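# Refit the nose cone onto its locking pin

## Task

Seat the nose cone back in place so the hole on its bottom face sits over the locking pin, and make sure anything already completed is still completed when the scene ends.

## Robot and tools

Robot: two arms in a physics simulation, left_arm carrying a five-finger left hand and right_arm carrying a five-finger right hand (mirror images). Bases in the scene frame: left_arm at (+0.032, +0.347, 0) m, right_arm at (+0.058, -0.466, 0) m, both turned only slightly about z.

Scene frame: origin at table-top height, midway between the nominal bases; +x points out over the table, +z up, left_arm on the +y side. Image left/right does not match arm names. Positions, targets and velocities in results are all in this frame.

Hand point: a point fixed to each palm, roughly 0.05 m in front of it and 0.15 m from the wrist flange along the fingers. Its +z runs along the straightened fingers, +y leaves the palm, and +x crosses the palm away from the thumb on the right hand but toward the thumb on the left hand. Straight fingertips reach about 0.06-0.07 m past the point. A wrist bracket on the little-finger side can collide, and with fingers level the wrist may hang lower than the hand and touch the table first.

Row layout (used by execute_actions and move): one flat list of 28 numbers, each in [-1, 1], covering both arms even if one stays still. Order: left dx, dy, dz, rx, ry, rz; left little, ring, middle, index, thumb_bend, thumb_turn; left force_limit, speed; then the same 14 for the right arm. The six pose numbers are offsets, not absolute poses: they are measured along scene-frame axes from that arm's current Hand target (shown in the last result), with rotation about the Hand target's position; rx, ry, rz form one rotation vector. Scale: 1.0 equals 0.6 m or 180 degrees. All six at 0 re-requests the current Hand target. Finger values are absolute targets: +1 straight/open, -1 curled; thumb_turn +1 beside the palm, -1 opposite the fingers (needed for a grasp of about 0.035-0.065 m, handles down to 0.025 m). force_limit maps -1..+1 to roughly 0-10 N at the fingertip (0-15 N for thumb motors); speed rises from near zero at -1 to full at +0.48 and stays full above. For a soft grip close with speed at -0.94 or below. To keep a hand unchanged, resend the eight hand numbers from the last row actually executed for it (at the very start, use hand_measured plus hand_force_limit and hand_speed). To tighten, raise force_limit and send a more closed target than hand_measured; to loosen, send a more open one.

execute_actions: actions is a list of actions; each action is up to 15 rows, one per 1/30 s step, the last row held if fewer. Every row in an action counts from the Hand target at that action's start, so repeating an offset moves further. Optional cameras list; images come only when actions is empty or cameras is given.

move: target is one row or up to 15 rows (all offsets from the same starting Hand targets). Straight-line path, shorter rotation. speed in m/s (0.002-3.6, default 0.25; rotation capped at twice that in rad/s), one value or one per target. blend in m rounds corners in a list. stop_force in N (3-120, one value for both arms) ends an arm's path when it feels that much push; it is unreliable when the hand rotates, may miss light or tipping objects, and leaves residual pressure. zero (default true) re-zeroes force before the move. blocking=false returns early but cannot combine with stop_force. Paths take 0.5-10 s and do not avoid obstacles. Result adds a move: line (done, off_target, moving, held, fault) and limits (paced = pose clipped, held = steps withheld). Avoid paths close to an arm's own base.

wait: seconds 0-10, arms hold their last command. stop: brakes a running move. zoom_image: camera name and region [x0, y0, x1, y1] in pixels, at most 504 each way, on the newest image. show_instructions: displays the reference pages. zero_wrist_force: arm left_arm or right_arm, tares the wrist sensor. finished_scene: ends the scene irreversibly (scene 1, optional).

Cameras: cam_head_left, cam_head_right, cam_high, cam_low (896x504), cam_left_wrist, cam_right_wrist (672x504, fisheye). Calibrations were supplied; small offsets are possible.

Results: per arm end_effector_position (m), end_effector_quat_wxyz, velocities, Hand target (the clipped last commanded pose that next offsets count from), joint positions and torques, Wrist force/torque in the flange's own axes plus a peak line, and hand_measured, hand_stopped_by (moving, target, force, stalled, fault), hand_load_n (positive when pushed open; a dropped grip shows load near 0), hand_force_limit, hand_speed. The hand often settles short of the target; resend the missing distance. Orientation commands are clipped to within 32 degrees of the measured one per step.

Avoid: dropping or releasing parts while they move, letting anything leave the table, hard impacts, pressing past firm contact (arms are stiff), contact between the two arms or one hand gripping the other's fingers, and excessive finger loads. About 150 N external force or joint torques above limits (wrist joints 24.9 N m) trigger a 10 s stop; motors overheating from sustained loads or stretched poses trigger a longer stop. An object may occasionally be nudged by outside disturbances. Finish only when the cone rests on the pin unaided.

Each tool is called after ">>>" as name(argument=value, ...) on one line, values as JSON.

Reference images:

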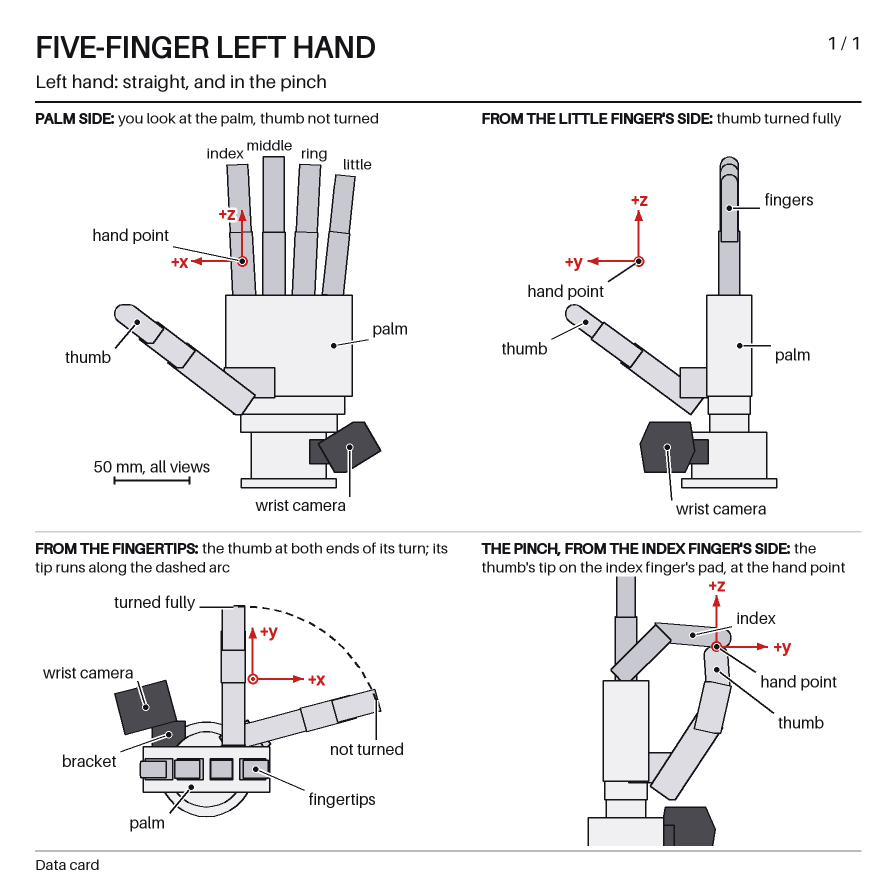

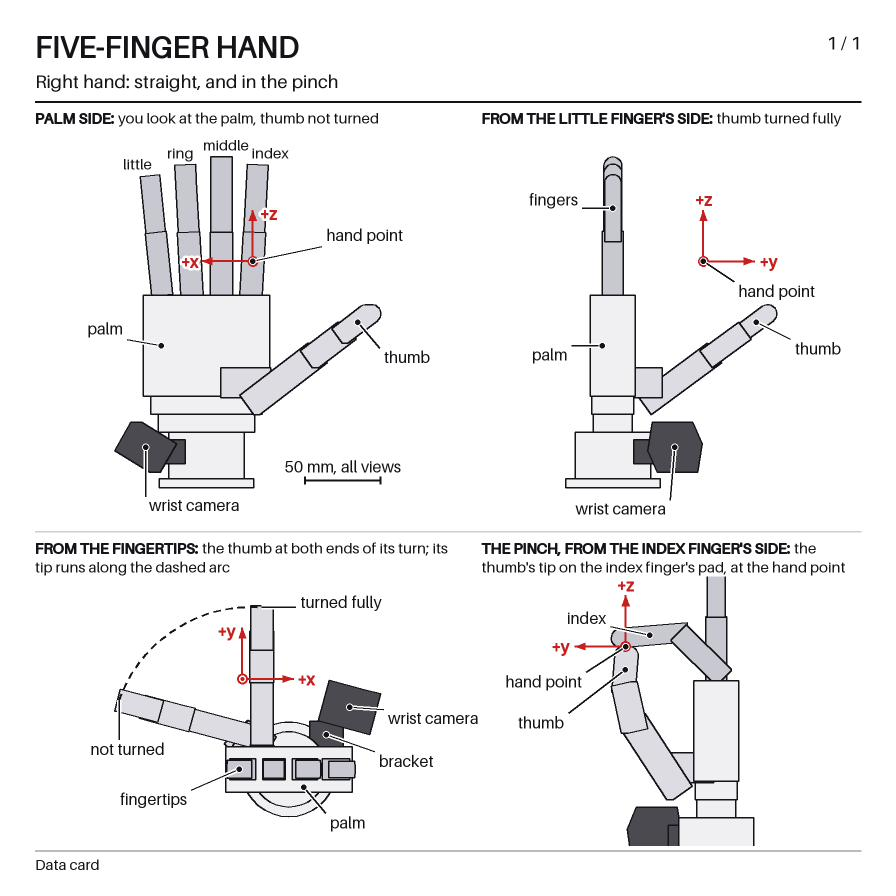

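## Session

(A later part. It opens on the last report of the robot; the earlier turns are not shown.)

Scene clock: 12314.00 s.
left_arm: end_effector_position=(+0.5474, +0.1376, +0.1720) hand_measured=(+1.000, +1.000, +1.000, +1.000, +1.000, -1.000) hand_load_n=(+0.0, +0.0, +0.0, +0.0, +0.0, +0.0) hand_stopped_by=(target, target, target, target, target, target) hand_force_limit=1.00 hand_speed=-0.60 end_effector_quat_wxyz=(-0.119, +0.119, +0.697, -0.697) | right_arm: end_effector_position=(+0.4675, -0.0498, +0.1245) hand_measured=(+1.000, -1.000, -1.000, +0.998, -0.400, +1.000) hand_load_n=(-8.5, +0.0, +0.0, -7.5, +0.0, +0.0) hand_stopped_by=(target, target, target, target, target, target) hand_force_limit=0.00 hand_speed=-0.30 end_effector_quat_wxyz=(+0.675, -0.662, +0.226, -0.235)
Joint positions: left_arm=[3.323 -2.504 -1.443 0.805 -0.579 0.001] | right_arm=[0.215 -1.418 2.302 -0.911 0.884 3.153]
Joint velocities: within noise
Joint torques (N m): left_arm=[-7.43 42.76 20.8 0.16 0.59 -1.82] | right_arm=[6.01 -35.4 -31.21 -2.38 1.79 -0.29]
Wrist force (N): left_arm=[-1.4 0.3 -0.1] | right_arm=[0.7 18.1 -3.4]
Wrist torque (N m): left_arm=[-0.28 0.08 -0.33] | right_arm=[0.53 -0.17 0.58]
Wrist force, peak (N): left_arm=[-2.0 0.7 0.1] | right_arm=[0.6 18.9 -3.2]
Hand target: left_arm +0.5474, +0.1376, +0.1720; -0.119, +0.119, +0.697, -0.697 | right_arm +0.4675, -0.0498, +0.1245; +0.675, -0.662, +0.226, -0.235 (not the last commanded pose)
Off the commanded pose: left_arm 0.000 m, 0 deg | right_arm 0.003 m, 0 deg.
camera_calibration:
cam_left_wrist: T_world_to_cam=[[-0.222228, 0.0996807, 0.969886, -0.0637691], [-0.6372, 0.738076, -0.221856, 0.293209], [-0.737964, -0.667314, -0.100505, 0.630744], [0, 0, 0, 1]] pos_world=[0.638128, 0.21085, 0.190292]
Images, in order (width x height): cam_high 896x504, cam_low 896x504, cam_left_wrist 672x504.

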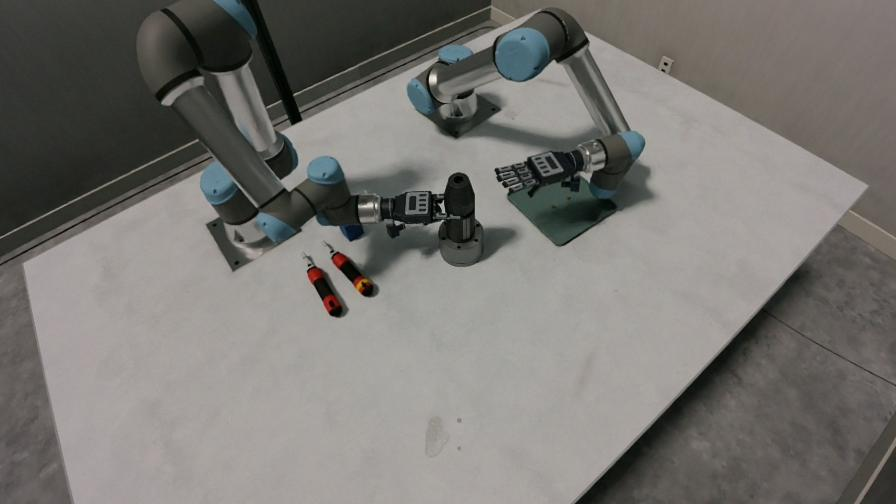

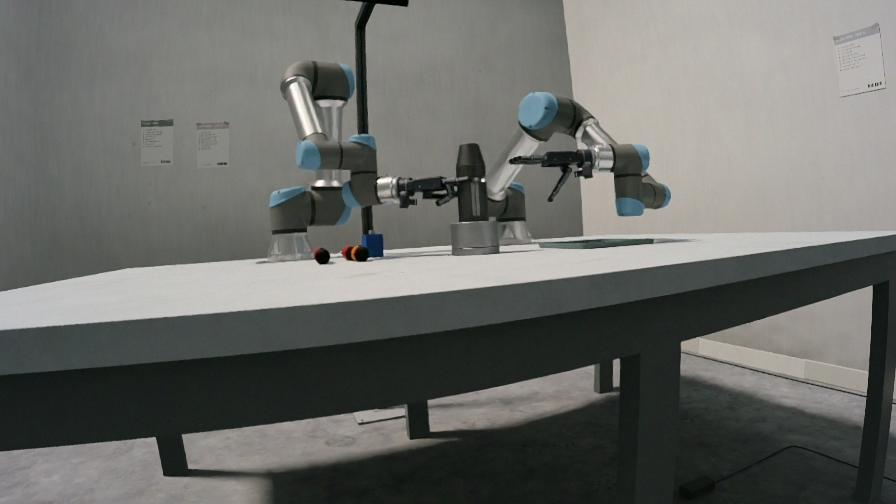

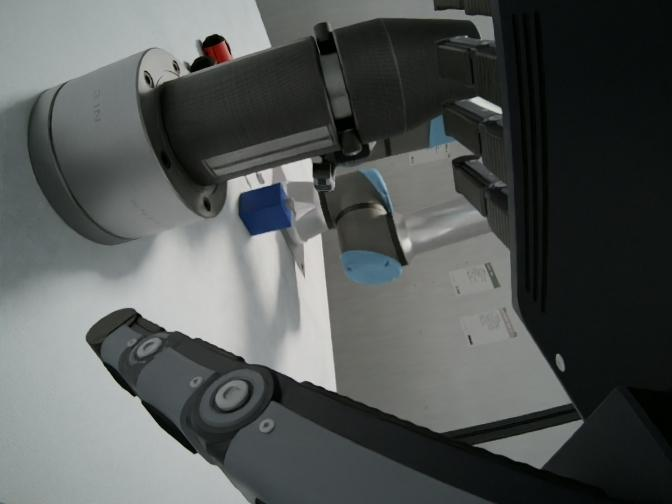

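>>> move(target=[0.0242, 0.1237, 0.2895, -0.2260, 0.4465, 0.0415, 1, 1, 1, 1, 1, -1, 1.0, -0.6, 0, 0, 0, 0, 0, 0, 1, -1, -1, 1, -0.4, 1, 0, -0.3], speed=0.2)

>>> move(target=[-0.1267, -0.3078, 0.8387, 0, 0, 0, 1, 1, 1, 1, 1, -1, 1.0, -0.6, 0, 0, 0, 0, 0, 0, 1, -1, -1, 1, -0.4, 1, 0, -0.3], speed=0.25)

>>> move(target=[[-0.1198, -0.0975, -0.1320, 0.1223, -0.0451, -0.0778, 1, 1, 1, 1, 1, -1, 1, -0.6, 0, 0, 0, 0, 0, 0, 1, -1, -1, 1, -0.4, 1, 0, -0.3], [-0.1858, -0.1240, -0.3125, 0.2564, -0.0763, -0.1223, 1, 1, 1, 1, 1, -1, 1, -0.6, 0, 0, 0, 0, 0, 0, 1, -1, -1, 1, -0.4, 1, 0, -0.3], [-0.1807, -0.0742, -0.5145, 0.4115, -0.0915, -0.1313, 1, 1, 1, 1, 1, -1, 1, -0.6, 0, 0, 0, 0, 0, 0, 1, -1, -1, 1, -0.4, 1, 0, -0.3]], speed=0.2)

Scene clock: 12420.53 s.
left_arm: end_effector_position=(+0.5619, +0.2118, +0.3457) hand_measured=(+1.000, +1.000, +1.000, +1.000, +1.000, -1.000) hand_load_n=(+0.0, +0.0, +0.0, +0.0, +0.0, +0.0) hand_stopped_by=(target, target, target, target, target, target) hand_force_limit=1.00 hand_speed=-0.60 end_effector_quat_wxyz=(+0.444, +0.358, -0.200, +0.796) | right_arm: end_effector_position=(+0.4675, -0.0498, +0.1245) hand_measured=(+1.000, -1.000, -1.000, +0.998, -0.400, +1.000) hand_load_n=(-8.5, +0.0, +0.0, -7.5, +0.0, +0.0) hand_stopped_by=(target, target, target, target, target, target) hand_force_limit=0.00 hand_speed=-0.30 end_effector_quat_wxyz=(+0.675, -0.662, +0.226, -0.235)
Joint positions: left_arm=[3.434 -2.086 -2.178 -0.67 -0.747 0.299] | right_arm=[0.215 -1.418 2.302 -0.911 0.884 3.153]
Joint torques (N m): left_arm=[8.66 43.46 3.01 0.48 -2.17 1.96] | right_arm=[6.22 -36.07 -31.92 -3.31 1.86 -1.9]
Wrist force (N): left_arm=[-1.1 -0.3 0.3] | right_arm=[0.3 18.5 -3.5]
Wrist torque (N m): left_arm=[-0.11 -0.13 -0.32] | right_arm=[0.59 -0.12 0.57]
Wrist force, peak (N): left_arm=[-2.0 0.3 -0.2] | right_arm=[0.5 18.8 -3.4]
Hand target: left_arm +0.5619, +0.2118, +0.3457; +0.444, +0.358, -0.200, +0.796 | right_arm +0.4675, -0.0498, +0.1245; +0.675, -0.662, +0.226, -0.235
Off the commanded pose: left_arm 0.000 m, 0 deg | right_arm 0.000 m, 0 deg.
move: done

Scene clock: 12423.53 s.
left_arm: end_effector_position=(+0.4859, +0.0271, +0.8489) hand_measured=(+1.000, +1.000, +1.000, +1.000, +1.000, -1.000) hand_load_n=(+0.0, +0.0, +0.0, +0.0, +0.0, +0.0) hand_stopped_by=(target, target, target, target, target, target) hand_force_limit=1.00 hand_speed=-0.60 end_effector_quat_wxyz=(+0.444, +0.358, -0.200, +0.796) | right_arm: end_effector_position=(+0.4675, -0.0498, +0.1245) hand_measured=(+1.000, -1.000, -1.000, +0.998, -0.400, +1.000) hand_load_n=(-8.5, +0.0, +0.0, -7.5, +0.0, +0.0) hand_stopped_by=(target, target, target, target, target, target) hand_force_limit=0.00 hand_speed=-0.30 end_effector_quat_wxyz=(+0.675, -0.662, +0.226, -0.235)
Joint positions: left_arm=[3.053 -1.49 -1.323 -2.455 -0.895 0.783] | right_arm=[0.215 -1.418 2.302 -0.911 0.884 3.153]
Joint torques (N m): left_arm=[-10.1 9.51 29.66 0.46 -1.86 2.13] | right_arm=[6.83 -35.5 -30.72 -3.6 1.9 -1.8]
Wrist force (N): left_arm=[-1.4 -0.3 0.3] | right_arm=[0.7 18.4 -3.4]
Wrist torque (N m): left_arm=[-0.13 -0.07 -0.33] | right_arm=[0.59 -0.17 0.59]
Wrist force, peak (N): left_arm=[-1.7 -0.7 -0.7] | right_arm=[0.7 18.6 -3.8]
Hand target: left_arm +0.4859, +0.0271, +0.8489; +0.444, +0.358, -0.200, +0.796 | right_arm +0.4675, -0.0498, +0.1245; +0.675, -0.662, +0.226, -0.235
Off the commanded pose: left_arm 0.000 m, 0 deg | right_arm 0.000 m, 0 deg.
move: done

Scene clock: 12428.60 s.
left_arm: end_effector_position=(+0.3775, -0.0174, +0.5403) hand_measured=(+1.000, +1.000, +1.000, +1.000, +1.000, -1.000) hand_load_n=(+0.0, +0.0, +0.0, +0.0, +0.0, +0.0) hand_stopped_by=(target, target, target, target, target, target) hand_force_limit=1.00 hand_speed=-0.60 end_effector_quat_wxyz=(-0.253, -0.397, +0.755, -0.456) | right_arm: end_effector_position=(+0.4675, -0.0498, +0.1245) hand_measured=(+1.000, -1.000, -1.000, +0.998, -0.400, +1.000) hand_load_n=(-8.0, +0.0, +0.0, -7.5, +0.0, +0.0) hand_stopped_by=(target, target, target, target, target, target) hand_force_limit=0.00 hand_speed=-0.30 end_effector_quat_wxyz=(+0.675, -0.662, +0.226, -0.235)
Joint positions: left_arm=[3.051 -1.423 -1.523 -1.749 0.474 0.561] | right_arm=[0.215 -1.418 2.302 -0.911 0.884 3.153]
Joint torques (N m): left_arm=[-9.13 25.55 15.36 4.16 0.28 -2.27] | right_arm=[6.2 -35.36 -31.38 -4.09 1.92 -1.79]
Wrist force (N): left_arm=[-1.7 -0.1 -0.2] | right_arm=[0.5 18.3 -3.4]
Wrist torque (N m): left_arm=[-0.28 0.10 -0.27] | right_arm=[0.56 -0.14 0.58]
Wrist force, peak (N): left_arm=[-2.2 -0.2 -0.4] | right_arm=[0.8 18.8 -3.5]
Hand target: left_arm +0.3775, -0.0174, +0.5402; -0.253, -0.397, +0.755, -0.456 | right_arm +0.4675, -0.0498, +0.1245; +0.675, -0.662, +0.226, -0.235
Off the commanded pose: left_arm 0.000 m, 0 deg | right_arm 0.000 m, 0 deg.
move: done

>>> move(target=[0.2455,-0.0442,-0.1503,0.3023,0.1167,0.5058,1,1,1,1,1,-1,1,-0.6,0,0,0,0,0,0,1,-1,-1,1,-0.4,1,0,-0.3], speed=0.15, cameras=["cam_high","cam_head_right","cam_low"])

Scene clock: 12471.67 s.
left_arm: end_effector_position=(+0.5248, -0.0439, +0.4500) hand_measured=(+1.000, +1.000, +1.000, +1.000, +1.000, -1.000) hand_load_n=(+0.0, +0.0, +0.0, +0.0, +0.0, +0.0) hand_stopped_by=(target, target, target, target, target, target) hand_force_limit=1.00 hand_speed=-0.60 end_effector_quat_wxyz=(-0.205, +0.923, -0.319, +0.070) | right_arm: end_effector_position=(+0.4675, -0.0498, +0.1245) hand_measured=(+1.000, -1.000, -1.000, +0.998, -0.400, +1.000) hand_load_n=(-8.5, +0.0, +0.0, -8.0, +0.0, +0.0) hand_stopped_by=(target, target, target, target, target, target) hand_force_limit=0.00 hand_speed=-0.30 end_effector_quat_wxyz=(+0.675, -0.662, +0.226, -0.235)
Joint positions: left_arm=[2.55 -1.844 -0.974 -1.835 2.004 -1.426] | right_arm=[0.215 -1.418 2.302 -0.911 0.884 3.153]
Joint torques (N m): left_arm=[-8.5 25.93 29.39 0.1 1.98 -2] | right_arm=[6.6 -35.32 -30.76 -5.14 1.95 -1.84]
Wrist force (N): left_arm=[-1.7 0.5 -0.3] | right_arm=[0.4 18.3 -3.4]
Wrist torque (N m): left_arm=[-0.21 0.26 -0.21] | right_arm=[0.57 -0.13 0.57]
Wrist force, peak (N): left_arm=[-2.1 -0.1 -0.3] | right_arm=[0.5 18.7 -3.4]
Hand target: left_arm +0.5248, -0.0439, +0.4500; -0.205, +0.923, -0.319, +0.070 | right_arm +0.4675, -0.0498, +0.1245; +0.675, -0.662, +0.226, -0.235
Off the commanded pose: left_arm 0.000 m, 0 deg | right_arm 0.000 m, 0 deg.
move: done
Images, in order (width x height): cam_head_right 896x504, cam_high 896x504, cam_low 896x504.

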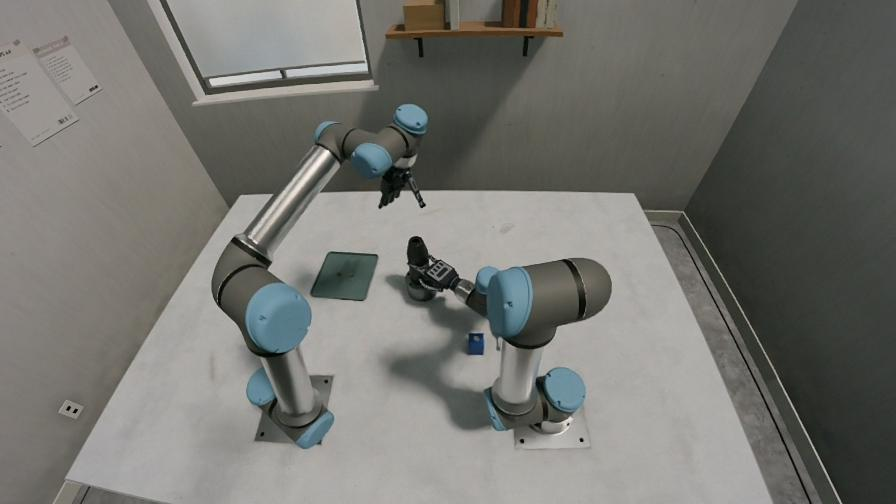

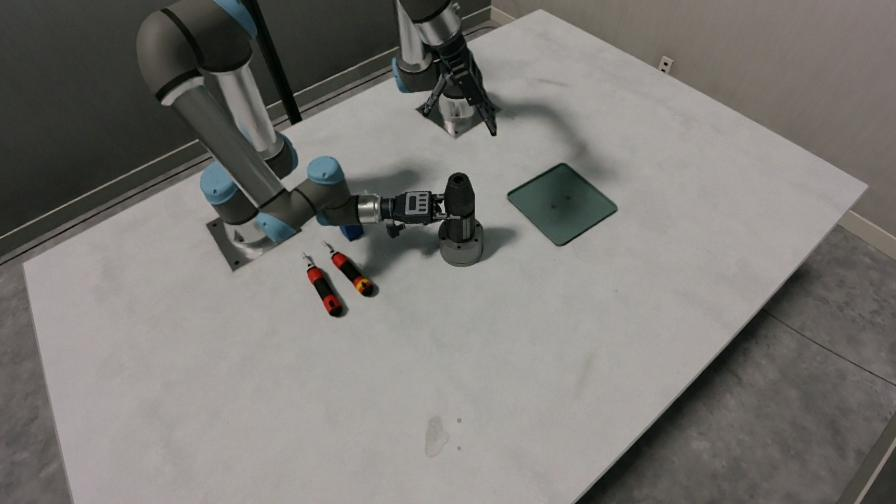

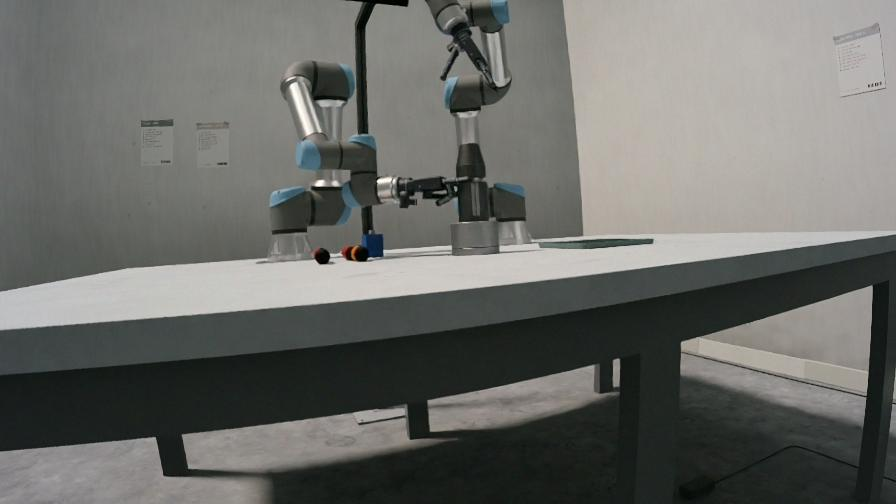

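>>> move(target=[0,0,-0.1983,0,0,0,1,1,1,1,1,-1,1,-0.6,0,0,0,0,0,0,1,-1,-1,1,-0.4,1,0,-0.3], speed=0.08, cameras=["cam_left_wrist","cam_head_right","cam_low"])

>>> zoom_image(camera="cam_low", region=[380, 80, 580, 280])

Scene clock: 12492.60 s.
left_arm: end_effector_position=(+0.5248, -0.0440, +0.3312) hand_measured=(+1.000, +1.000, +1.000, +1.000, +1.000, -1.000) hand_load_n=(+0.0, +0.0, +0.0, +0.0, +0.0, +0.0) hand_stopped_by=(target, target, target, target, target, target) hand_force_limit=1.00 hand_speed=-0.60 end_effector_quat_wxyz=(-0.205, +0.923, -0.319, +0.070) | right_arm: end_effector_position=(+0.4675, -0.0498, +0.1245) hand_measured=(+1.000, -1.000, -1.000, +0.998, -0.400, +1.000) hand_load_n=(-8.5, +0.0, +0.0, -8.0, +0.0, -0.5) hand_stopped_by=(target, target, target, target, target, target) hand_force_limit=0.00 hand_speed=-0.30 end_effector_quat_wxyz=(+0.675, -0.662, +0.226, -0.235)
Joint positions: left_arm=[2.55 -1.795 -1.345 -1.513 2.004 -1.426] | right_arm=[0.215 -1.418 2.302 -0.911 0.884 3.153]
Joint torques (N m): left_arm=[4.84 44.17 16.18 4.23 -0.12 2.16] | right_arm=[6.24 -35.43 -30.72 -5.44 1.74 -1.79]
Wrist force (N): left_arm=[-1.7 0.1 -0.2] | right_arm=[0.8 17.9 -3.6]
Wrist torque (N m): left_arm=[-0.29 0.26 -0.26] | right_arm=[0.54 -0.17 0.59]
Wrist force, peak (N): left_arm=[-2.0 0.1 -0.7] | right_arm=[0.7 18.9 -3.3]
Hand target: left_arm +0.5248, -0.0439, +0.3311; -0.205, +0.923, -0.319, +0.070 | right_arm +0.4675, -0.0498, +0.1245; +0.675, -0.662, +0.226, -0.235
Off the commanded pose: left_arm 0.000 m, 0 deg | right_arm 0.000 m, 0 deg.
move: done
camera_calibration:
cam_left_wrist: T_world_to_cam=[[0.728194, 0.535349, 0.427942, -0.505216], [0.416769, -0.841568, 0.343607, -0.361768], [0.544092, -0.07186, -0.835942, 0.105843], [0, 0, 0, 1]] pos_world=[0.461081, -0.0263799, 0.428988]
Images, in order (width x height): cam_head_right 896x504, cam_low 896x504, cam_left_wrist 672x504.

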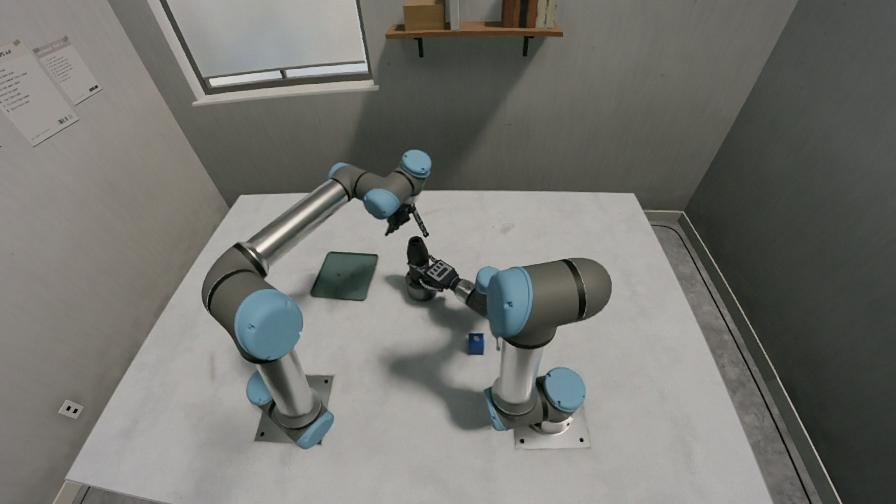

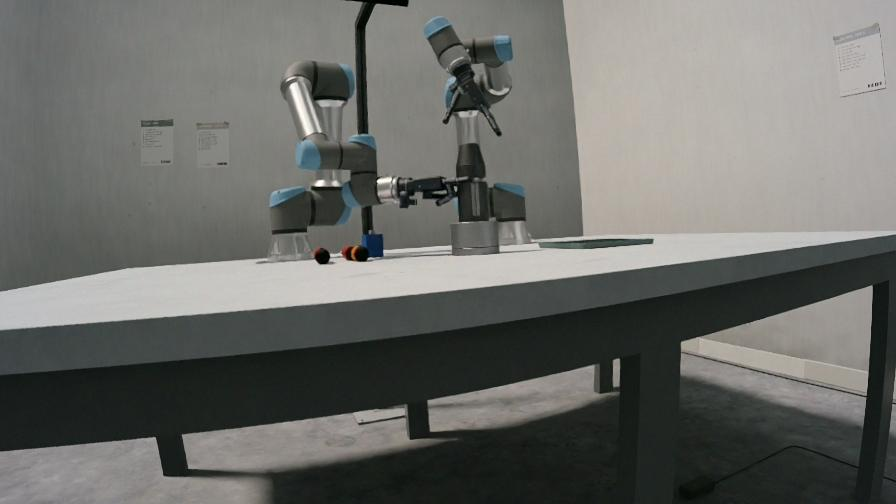

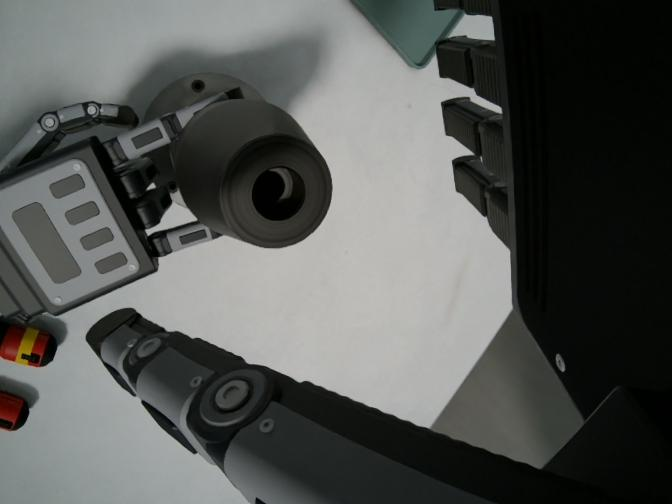

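Scaled by 2.520 from the camera's 896x504 image, which has a finer 1280x720 frame.

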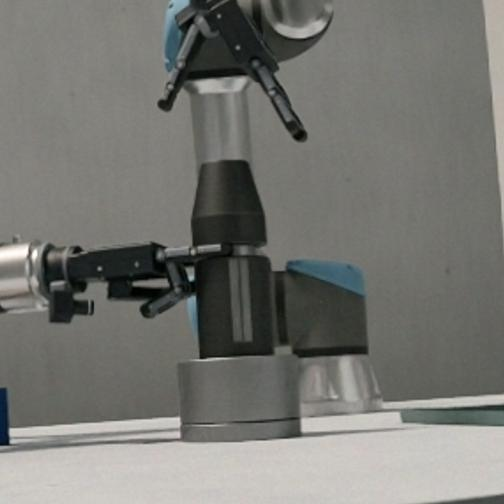

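>>> move(target=[0,0,-0.1018,0,0,0,1,1,1,1,1,-1,1,-0.6,0,0,0,0,0,0,1,-1,-1,1,-0.4,1,0,-0.3], speed=0.04, cameras=["cam_left_wrist","cam_low"])

>>> zoom_image(camera="cam_low", region=[410, 110, 530, 230])

Scene clock: 12508.90 s.
left_arm: end_effector_position=(+0.5248, -0.0439, +0.2701) hand_measured=(+1.000, +1.000, +1.000, +1.000, +1.000, -1.000) hand_load_n=(+0.0, +0.0, +0.0, -0.5, +0.0, +0.0) hand_stopped_by=(target, target, target, target, target, target) hand_force_limit=1.00 hand_speed=-0.60 end_effector_quat_wxyz=(-0.205, +0.923, -0.319, +0.070) | right_arm: end_effector_position=(+0.4675, -0.0498, +0.1245) hand_measured=(+1.000, -1.000, -1.000, +0.998, -0.400, +1.000) hand_load_n=(-8.0, +0.5, +0.0, -7.5, +0.0, +0.0) hand_stopped_by=(target, target, target, target, target, target) hand_force_limit=0.00 hand_speed=-0.30 end_effector_quat_wxyz=(+0.675, -0.662, +0.226, -0.235)
Joint positions: left_arm=[2.55 -1.806 -1.488 -1.36 2.004 -1.426] | right_arm=[0.215 -1.418 2.302 -0.911 0.884 3.153]
Joint torques (N m): left_arm=[-2.69 24.88 14.64 4.86 0.31 1.63] | right_arm=[6.47 -35.13 -31.19 -6.02 2.03 -1.77]
Wrist force (N): left_arm=[-1.4 0.1 -0.5] | right_arm=[0.6 18.2 -3.5]
Wrist torque (N m): left_arm=[-0.26 0.21 -0.25] | right_arm=[0.58 -0.14 0.58]
Wrist force, peak (N): left_arm=[-1.8 0.5 -0.9] | right_arm=[0.7 18.7 -3.7]
Hand target: left_arm +0.5248, -0.0439, +0.2700; -0.205, +0.923, -0.319, +0.070 | right_arm +0.4675, -0.0498, +0.1245; +0.675, -0.662, +0.226, -0.235
Off the commanded pose: left_arm 0.000 m, 0 deg | right_arm 0.000 m, 0 deg.
move: done
camera_calibration:
cam_left_wrist: T_world_to_cam=[[0.728143, 0.535397, 0.427968, -0.479053], [0.416854, -0.841546, 0.343559, -0.340795], [0.544096, -0.0717603, -0.835949, 0.0547702], [0, 0, 0, 1]] pos_world=[0.461081, -0.0263803, 0.367888]
Images, in order (width x height): cam_low 896x504, cam_left_wrist 672x504.

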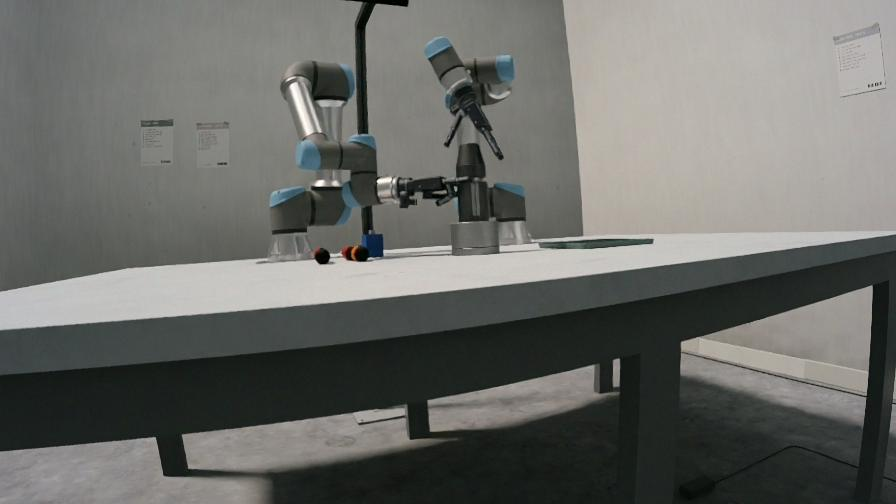

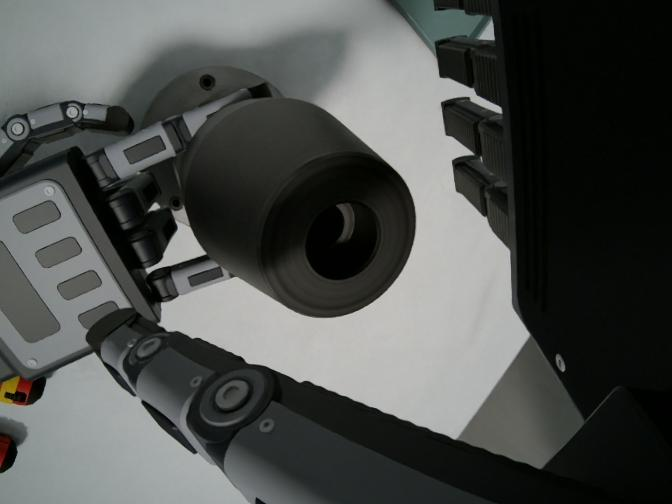

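Scaled by 4.200 from the camera's 896x504 image, which has a finer 1280x720 frame.

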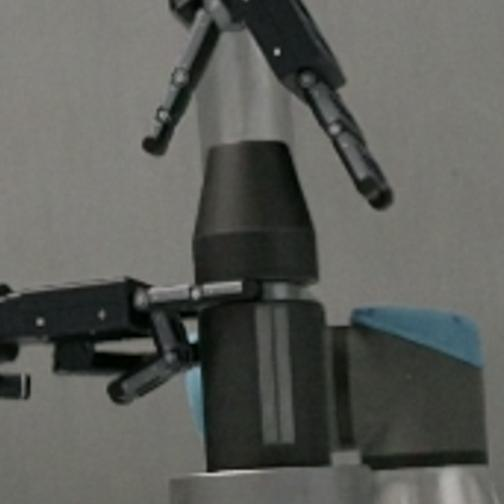

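>>> move(target=[0,0,-0.0305,0,0,0,1,1,1,1,1,-1,1,-0.6,0,0,0,0,0,0,1,-1,-1,1,-0.4,1,0,-0.3], speed=0.02, cameras=["cam_left_wrist","cam_low"])

>>> zoom_image(camera="cam_low", region=[410, 110, 530, 230])

Scene clock: 12516.30 s.
left_arm: end_effector_position=(+0.5248, -0.0439, +0.2518) hand_measured=(+1.000, +1.000, +1.000, +1.000, +1.000, -1.000) hand_load_n=(+0.0, +0.0, +0.0, +0.0, +0.0, -0.5) hand_stopped_by=(target, target, target, target, target, target) hand_force_limit=1.00 hand_speed=-0.60 end_effector_quat_wxyz=(-0.205, +0.923, -0.319, +0.070) | right_arm: end_effector_position=(+0.4675, -0.0498, +0.1245) hand_measured=(+1.000, -1.000, -1.000, +0.998, -0.400, +1.000) hand_load_n=(-8.5, +0.0, +0.0, -8.0, +0.0, +0.0) hand_stopped_by=(target, target, target, target, target, target) hand_force_limit=0.00 hand_speed=-0.30 end_effector_quat_wxyz=(+0.675, -0.662, +0.226, -0.235)
Joint positions: left_arm=[2.55 -1.813 -1.526 -1.314 2.004 -1.426] | right_arm=[0.215 -1.418 2.302 -0.911 0.884 3.153]
Joint torques (N m): left_arm=[4.35 24.56 15.97 4.61 0.34 0.27] | right_arm=[6.42 -35.75 -31.57 -6.44 1.91 -1.8]
Wrist force (N): left_arm=[-1.8 0.3 -0.2] | right_arm=[1.0 18.3 -3.4]
Wrist torque (N m): left_arm=[-0.25 0.28 -0.28] | right_arm=[0.57 -0.21 0.61]
Wrist force, peak (N): left_arm=[-2.0 0.4 -0.5] | right_arm=[0.6 18.8 -3.6]
Hand target: left_arm +0.5248, -0.0439, +0.2517; -0.205, +0.923, -0.319, +0.070 | right_arm +0.4675, -0.0498, +0.1245; +0.675, -0.662, +0.226, -0.235
Off the commanded pose: left_arm 0.000 m, 0 deg | right_arm 0.000 m, 0 deg.
move: done
camera_calibration:
cam_left_wrist: T_world_to_cam=[[0.728172, 0.535394, 0.427923, -0.471219], [0.416808, -0.84154, 0.34363, -0.334511], [0.544092, -0.0718598, -0.835943, 0.0394692], [0, 0, 0, 1]] pos_world=[0.461081, -0.0263799, 0.349588]
Images, in order (width x height): cam_low 896x504, cam_left_wrist 672x504.

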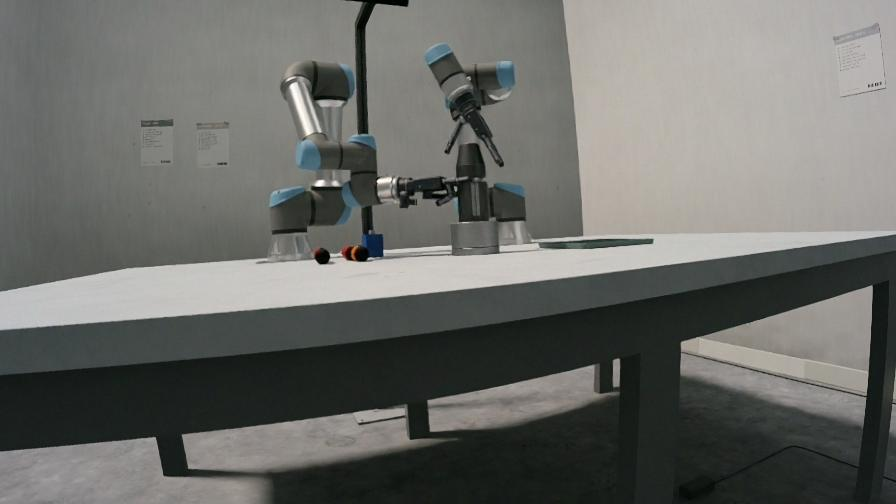

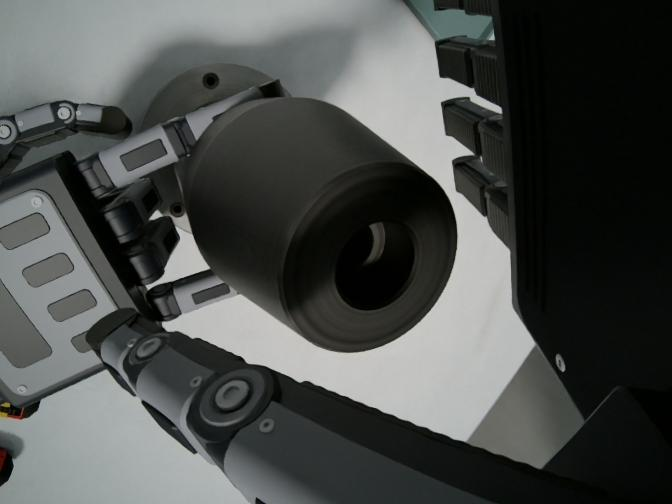

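Scaled by 4.200 from the camera's 896x504 image, which has a finer 1280x720 frame.

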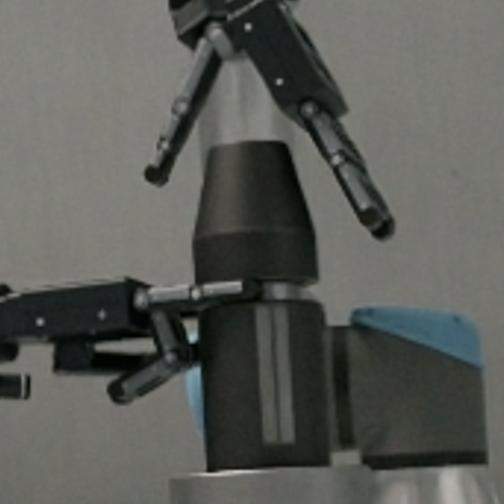

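>>> move(target=[0,0,0,0,0,0,1,1,0.55,0.55,1,-1,-0.7,-0.94,0,0,0,0,0,0,1,-1,-1,1,-0.4,1,0,-0.3], speed=0.02, cameras=["cam_left_wrist","cam_low"])

>>> zoom_image(camera="cam_low", region=[410, 110, 530, 230])

Scene clock: 12531.57 s.
left_arm: end_effector_position=(+0.5248, -0.0439, +0.2517) hand_measured=(+1.000, +1.000, +0.590, +0.572, +1.000, -1.000) hand_load_n=(+0.0, +0.0, +3.0, +3.5, +0.0, +0.0) hand_stopped_by=(target, target, force, force, target, target) hand_force_limit=-0.70 hand_speed=-0.94 end_effector_quat_wxyz=(-0.205, +0.923, -0.319, +0.070) | right_arm: end_effector_position=(+0.4675, -0.0498, +0.1245) hand_measured=(+1.000, -1.000, -1.000, +0.998, -0.400, +1.000) hand_load_n=(-7.5, +0.0, -0.5, -7.5, +0.0, +0.0) hand_stopped_by=(target, target, target, target, target, target) hand_force_limit=0.00 hand_speed=-0.30 end_effector_quat_wxyz=(+0.675, -0.662, +0.226, -0.235)
Joint positions: left_arm=[2.55 -1.813 -1.526 -1.314 2.004 -1.426] | right_arm=[0.215 -1.418 2.302 -0.911 0.884 3.153]
Joint torques (N m): left_arm=[6.41 27.7 14.59 4.21 -0.11 2.17] | right_arm=[6.45 -35.56 -31.64 -6.77 2.01 -1.81]
Wrist force (N): left_arm=[-2.0 -3.7 2.1] | right_arm=[0.4 18.7 -5.9]
Wrist torque (N m): left_arm=[-0.14 0.28 -0.25] | right_arm=[0.76 -0.10 0.54]
Wrist force, peak (N): left_arm=[-2.1 -3.9 1.6] | right_arm=[0.4 18.7 -5.9]
Hand target: left_arm +0.5248, -0.0439, +0.2517; -0.205, +0.923, -0.319, +0.070 | right_arm +0.4675, -0.0498, +0.1245; +0.675, -0.662, +0.226, -0.235
Off the commanded pose: left_arm 0.000 m, 0 deg | right_arm 0.000 m, 0 deg.
move: done
camera_calibration:
cam_left_wrist: T_world_to_cam=[[0.728194, 0.535349, 0.427942, -0.471194], [0.416769, -0.841568, 0.343607, -0.334451], [0.544092, -0.07186, -0.835942, 0.0393855], [0, 0, 0, 1]] pos_world=[0.461081, -0.0263799, 0.349488]
Images, in order (width x height): cam_low 896x504, cam_left_wrist 672x504.

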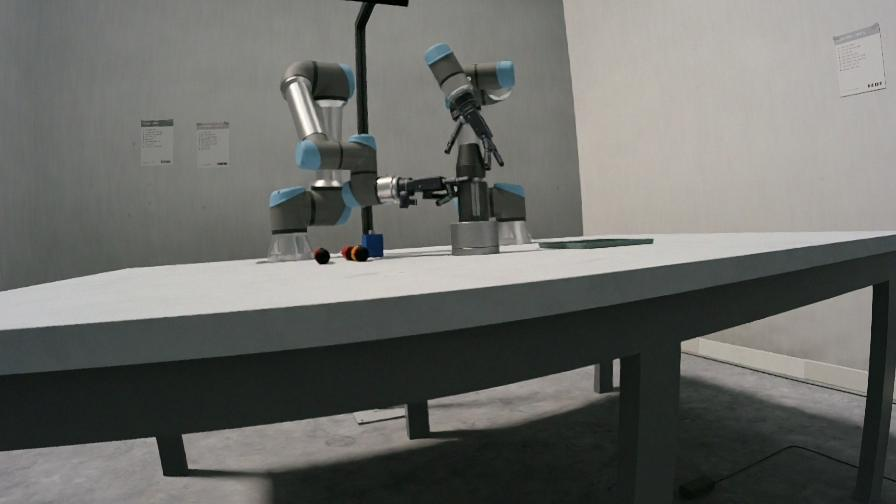

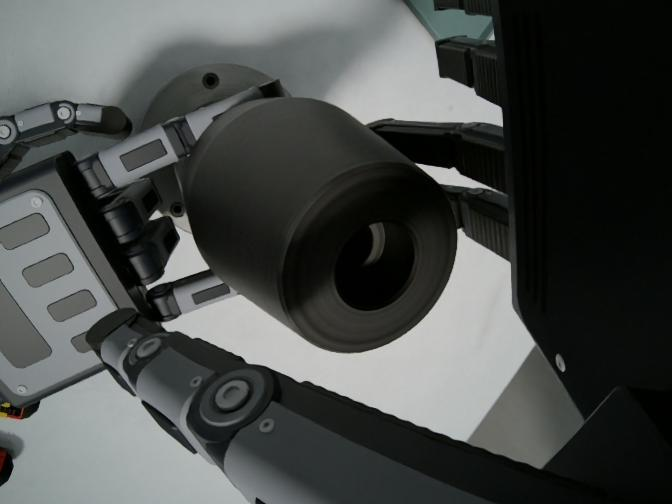

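Scaled by 4.200 from the camera's 896x504 image, which has a finer 1280x720 frame.

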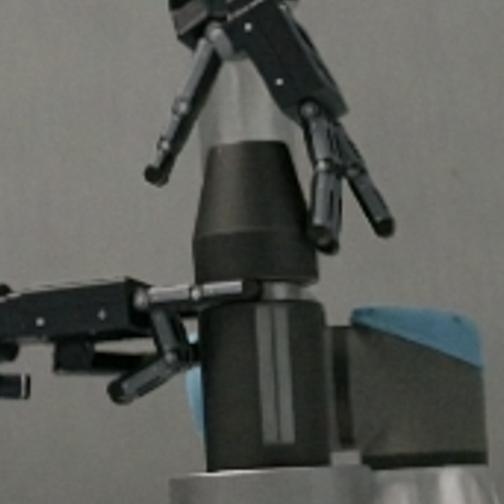

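>>> move(target=[0,0,0,0,0,0,1,1,0.55,0.55,0.2,-1,-0.7,-0.94,0,0,0,0,0,0,1,-1,-1,1,-0.4,1,0,-0.3], speed=0.02, cameras=["cam_left_wrist","cam_low"])

>>> zoom_image(camera="cam_low", region=[410, 110, 530, 230])

Scene clock: 12545.47 s.
left_arm: end_effector_position=(+0.5248, -0.0439, +0.2517) hand_measured=(+1.000, +1.000, +0.590, +0.572, +0.572, -1.000) hand_load_n=(+0.0, +0.0, +3.0, +3.5, +0.0, +0.0) hand_stopped_by=(target, target, force, force, moving, target) hand_force_limit=-0.70 hand_speed=-0.94 end_effector_quat_wxyz=(-0.205, +0.923, -0.319, +0.070) | right_arm: end_effector_position=(+0.4675, -0.0498, +0.1245) hand_measured=(+1.000, -1.000, -1.000, +0.998, -0.400, +1.000) hand_load_n=(-7.5, +0.0, +0.0, -7.5, +0.0, +0.0) hand_stopped_by=(target, target, target, target, target, target) hand_force_limit=0.00 hand_speed=-0.30 end_effector_quat_wxyz=(+0.675, -0.662, +0.226, -0.235)
Joint positions: left_arm=[2.55 -1.813 -1.526 -1.314 2.004 -1.426] | right_arm=[0.215 -1.418 2.302 -0.911 0.884 3.153]
Joint torques (N m): left_arm=[-1.52 34.2 16.34 3.74 -0.34 1.91] | right_arm=[6.65 -35.67 -31.3 -6.75 1.89 -1.71]
Wrist force (N): left_arm=[-1.7 -3.8 1.6] | right_arm=[0.3 18.4 -5.6]
Wrist torque (N m): left_arm=[-0.13 0.23 -0.23] | right_arm=[0.74 -0.08 0.53]
Wrist force, peak (N): left_arm=[-2.0 -4.0 1.8] | right_arm=[0.3 19.0 -5.8]
Hand target: left_arm +0.5248, -0.0439, +0.2517; -0.205, +0.923, -0.319, +0.070 | right_arm +0.4675, -0.0498, +0.1245; +0.675, -0.662, +0.226, -0.235
Off the commanded pose: left_arm 0.000 m, 0 deg | right_arm 0.000 m, 0 deg.
move: moving (left_arm; no rest 5 s after the path's end)
camera_calibration:
cam_left_wrist: T_world_to_cam=[[0.728194, 0.535349, 0.427942, -0.471194], [0.416769, -0.841568, 0.343607, -0.334451], [0.544092, -0.07186, -0.835942, 0.0393855], [0, 0, 0, 1]] pos_world=[0.461081, -0.0263799, 0.349488]
Images, in order (width x height): cam_low 896x504, cam_left_wrist 672x504.

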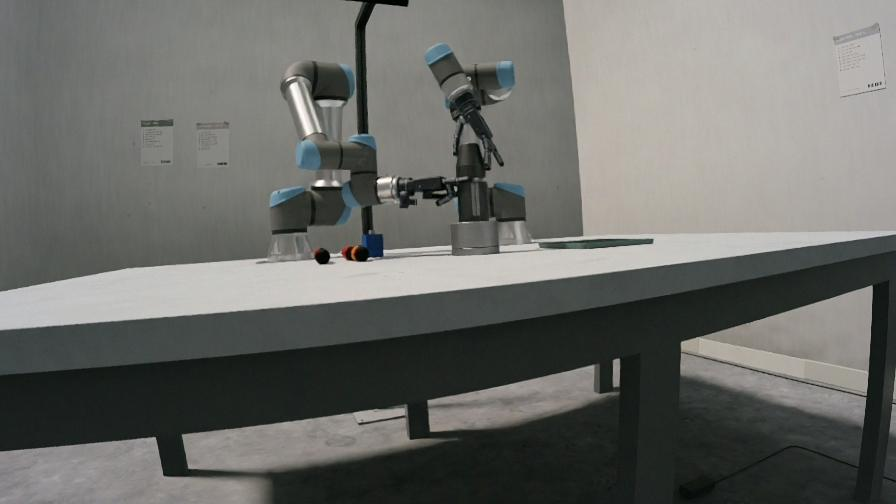

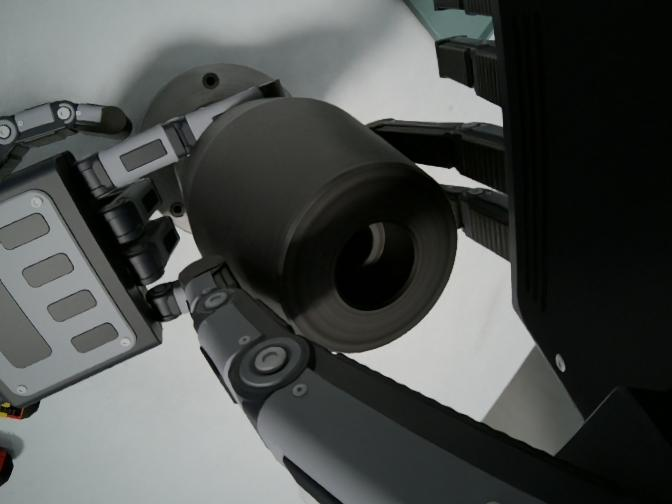

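Scaled by 4.200 from the camera's 896x504 image, which has a finer 1280x720 frame.

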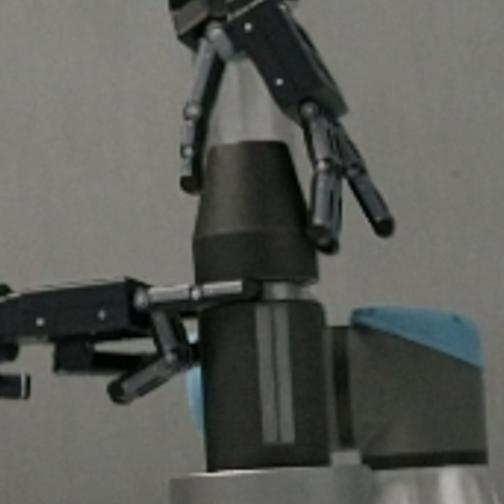

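>>> wait(seconds=3, cameras=["cam_left_wrist","cam_low"])

>>> zoom_image(camera="cam_low", region=[410, 110, 530, 230])

Scene clock: 12565.43 s.
left_arm: end_effector_position=(+0.5248, -0.0439, +0.2517) hand_measured=(+1.000, +1.000, +0.590, +0.572, +0.530, -1.000) hand_load_n=(-0.5, +0.0, +3.5, +3.5, +2.0, +0.5) hand_stopped_by=(target, target, force, force, force, target) hand_force_limit=-0.70 hand_speed=-0.94 end_effector_quat_wxyz=(-0.205, +0.923, -0.319, +0.070) | right_arm: end_effector_position=(+0.4675, -0.0498, +0.1245) hand_measured=(+1.000, -1.000, -1.000, +0.998, -0.400, +1.000) hand_load_n=(-7.5, +0.0, +0.0, -7.5, +0.0, +0.0) hand_stopped_by=(target, target, target, target, target, target) hand_force_limit=0.00 hand_speed=-0.30 end_effector_quat_wxyz=(+0.675, -0.662, +0.226, -0.235)
Joint positions: left_arm=[2.55 -1.813 -1.526 -1.314 2.004 -1.426] | right_arm=[0.215 -1.418 2.302 -0.911 0.884 3.153]
Joint torques (N m): left_arm=[-2.87 39.53 17.46 3.3 -0.48 1.97] | right_arm=[6.95 -35.05 -31.39 -6.88 1.74 -1.75]
Wrist force (N): left_arm=[-2.0 -2.2 1.5] | right_arm=[0.7 18.5 -5.4]
Wrist torque (N m): left_arm=[-0.13 0.31 -0.26] | right_arm=[0.76 -0.08 0.57]
Wrist force, peak (N): left_arm=[-2.2 -3.8 1.9] | right_arm=[0.2 18.9 -5.5]
Hand target: left_arm +0.5248, -0.0439, +0.2517; -0.205, +0.923, -0.319, +0.070 | right_arm +0.4675, -0.0498, +0.1245; +0.675, -0.662, +0.226, -0.235
Off the commanded pose: left_arm 0.000 m, 0 deg | right_arm 0.000 m, 0 deg.
wait: 3.00 s; at rest from the start
camera_calibration:
cam_left_wrist: T_world_to_cam=[[0.728194, 0.535349, 0.427942, -0.471194], [0.416769, -0.841568, 0.343607, -0.334451], [0.544092, -0.07186, -0.835942, 0.0393855], [0, 0, 0, 1]] pos_world=[0.461081, -0.0263799, 0.349488]
Images, in order (width x height): cam_low 896x504, cam_left_wrist 672x504.

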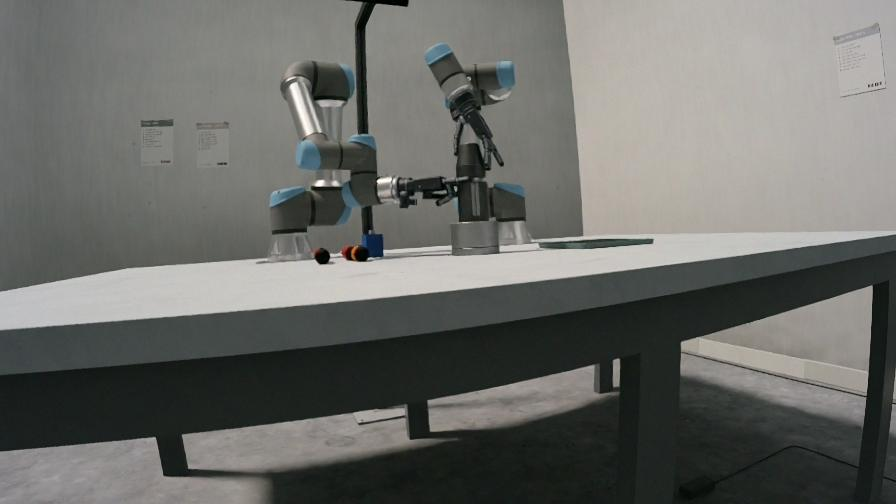

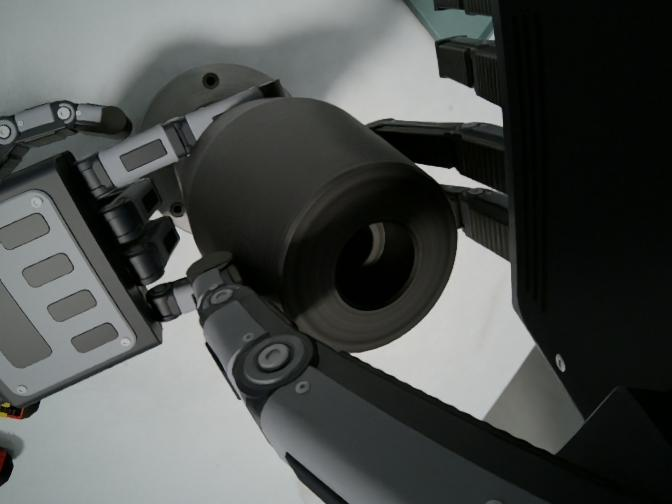

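Scaled by 4.200 from the camera's 896x504 image, which has a finer 1280x720 frame.

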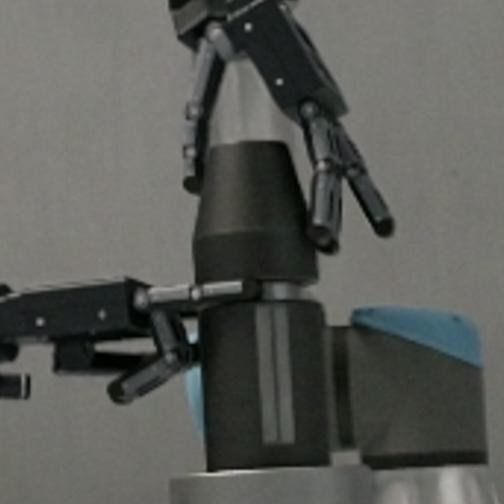

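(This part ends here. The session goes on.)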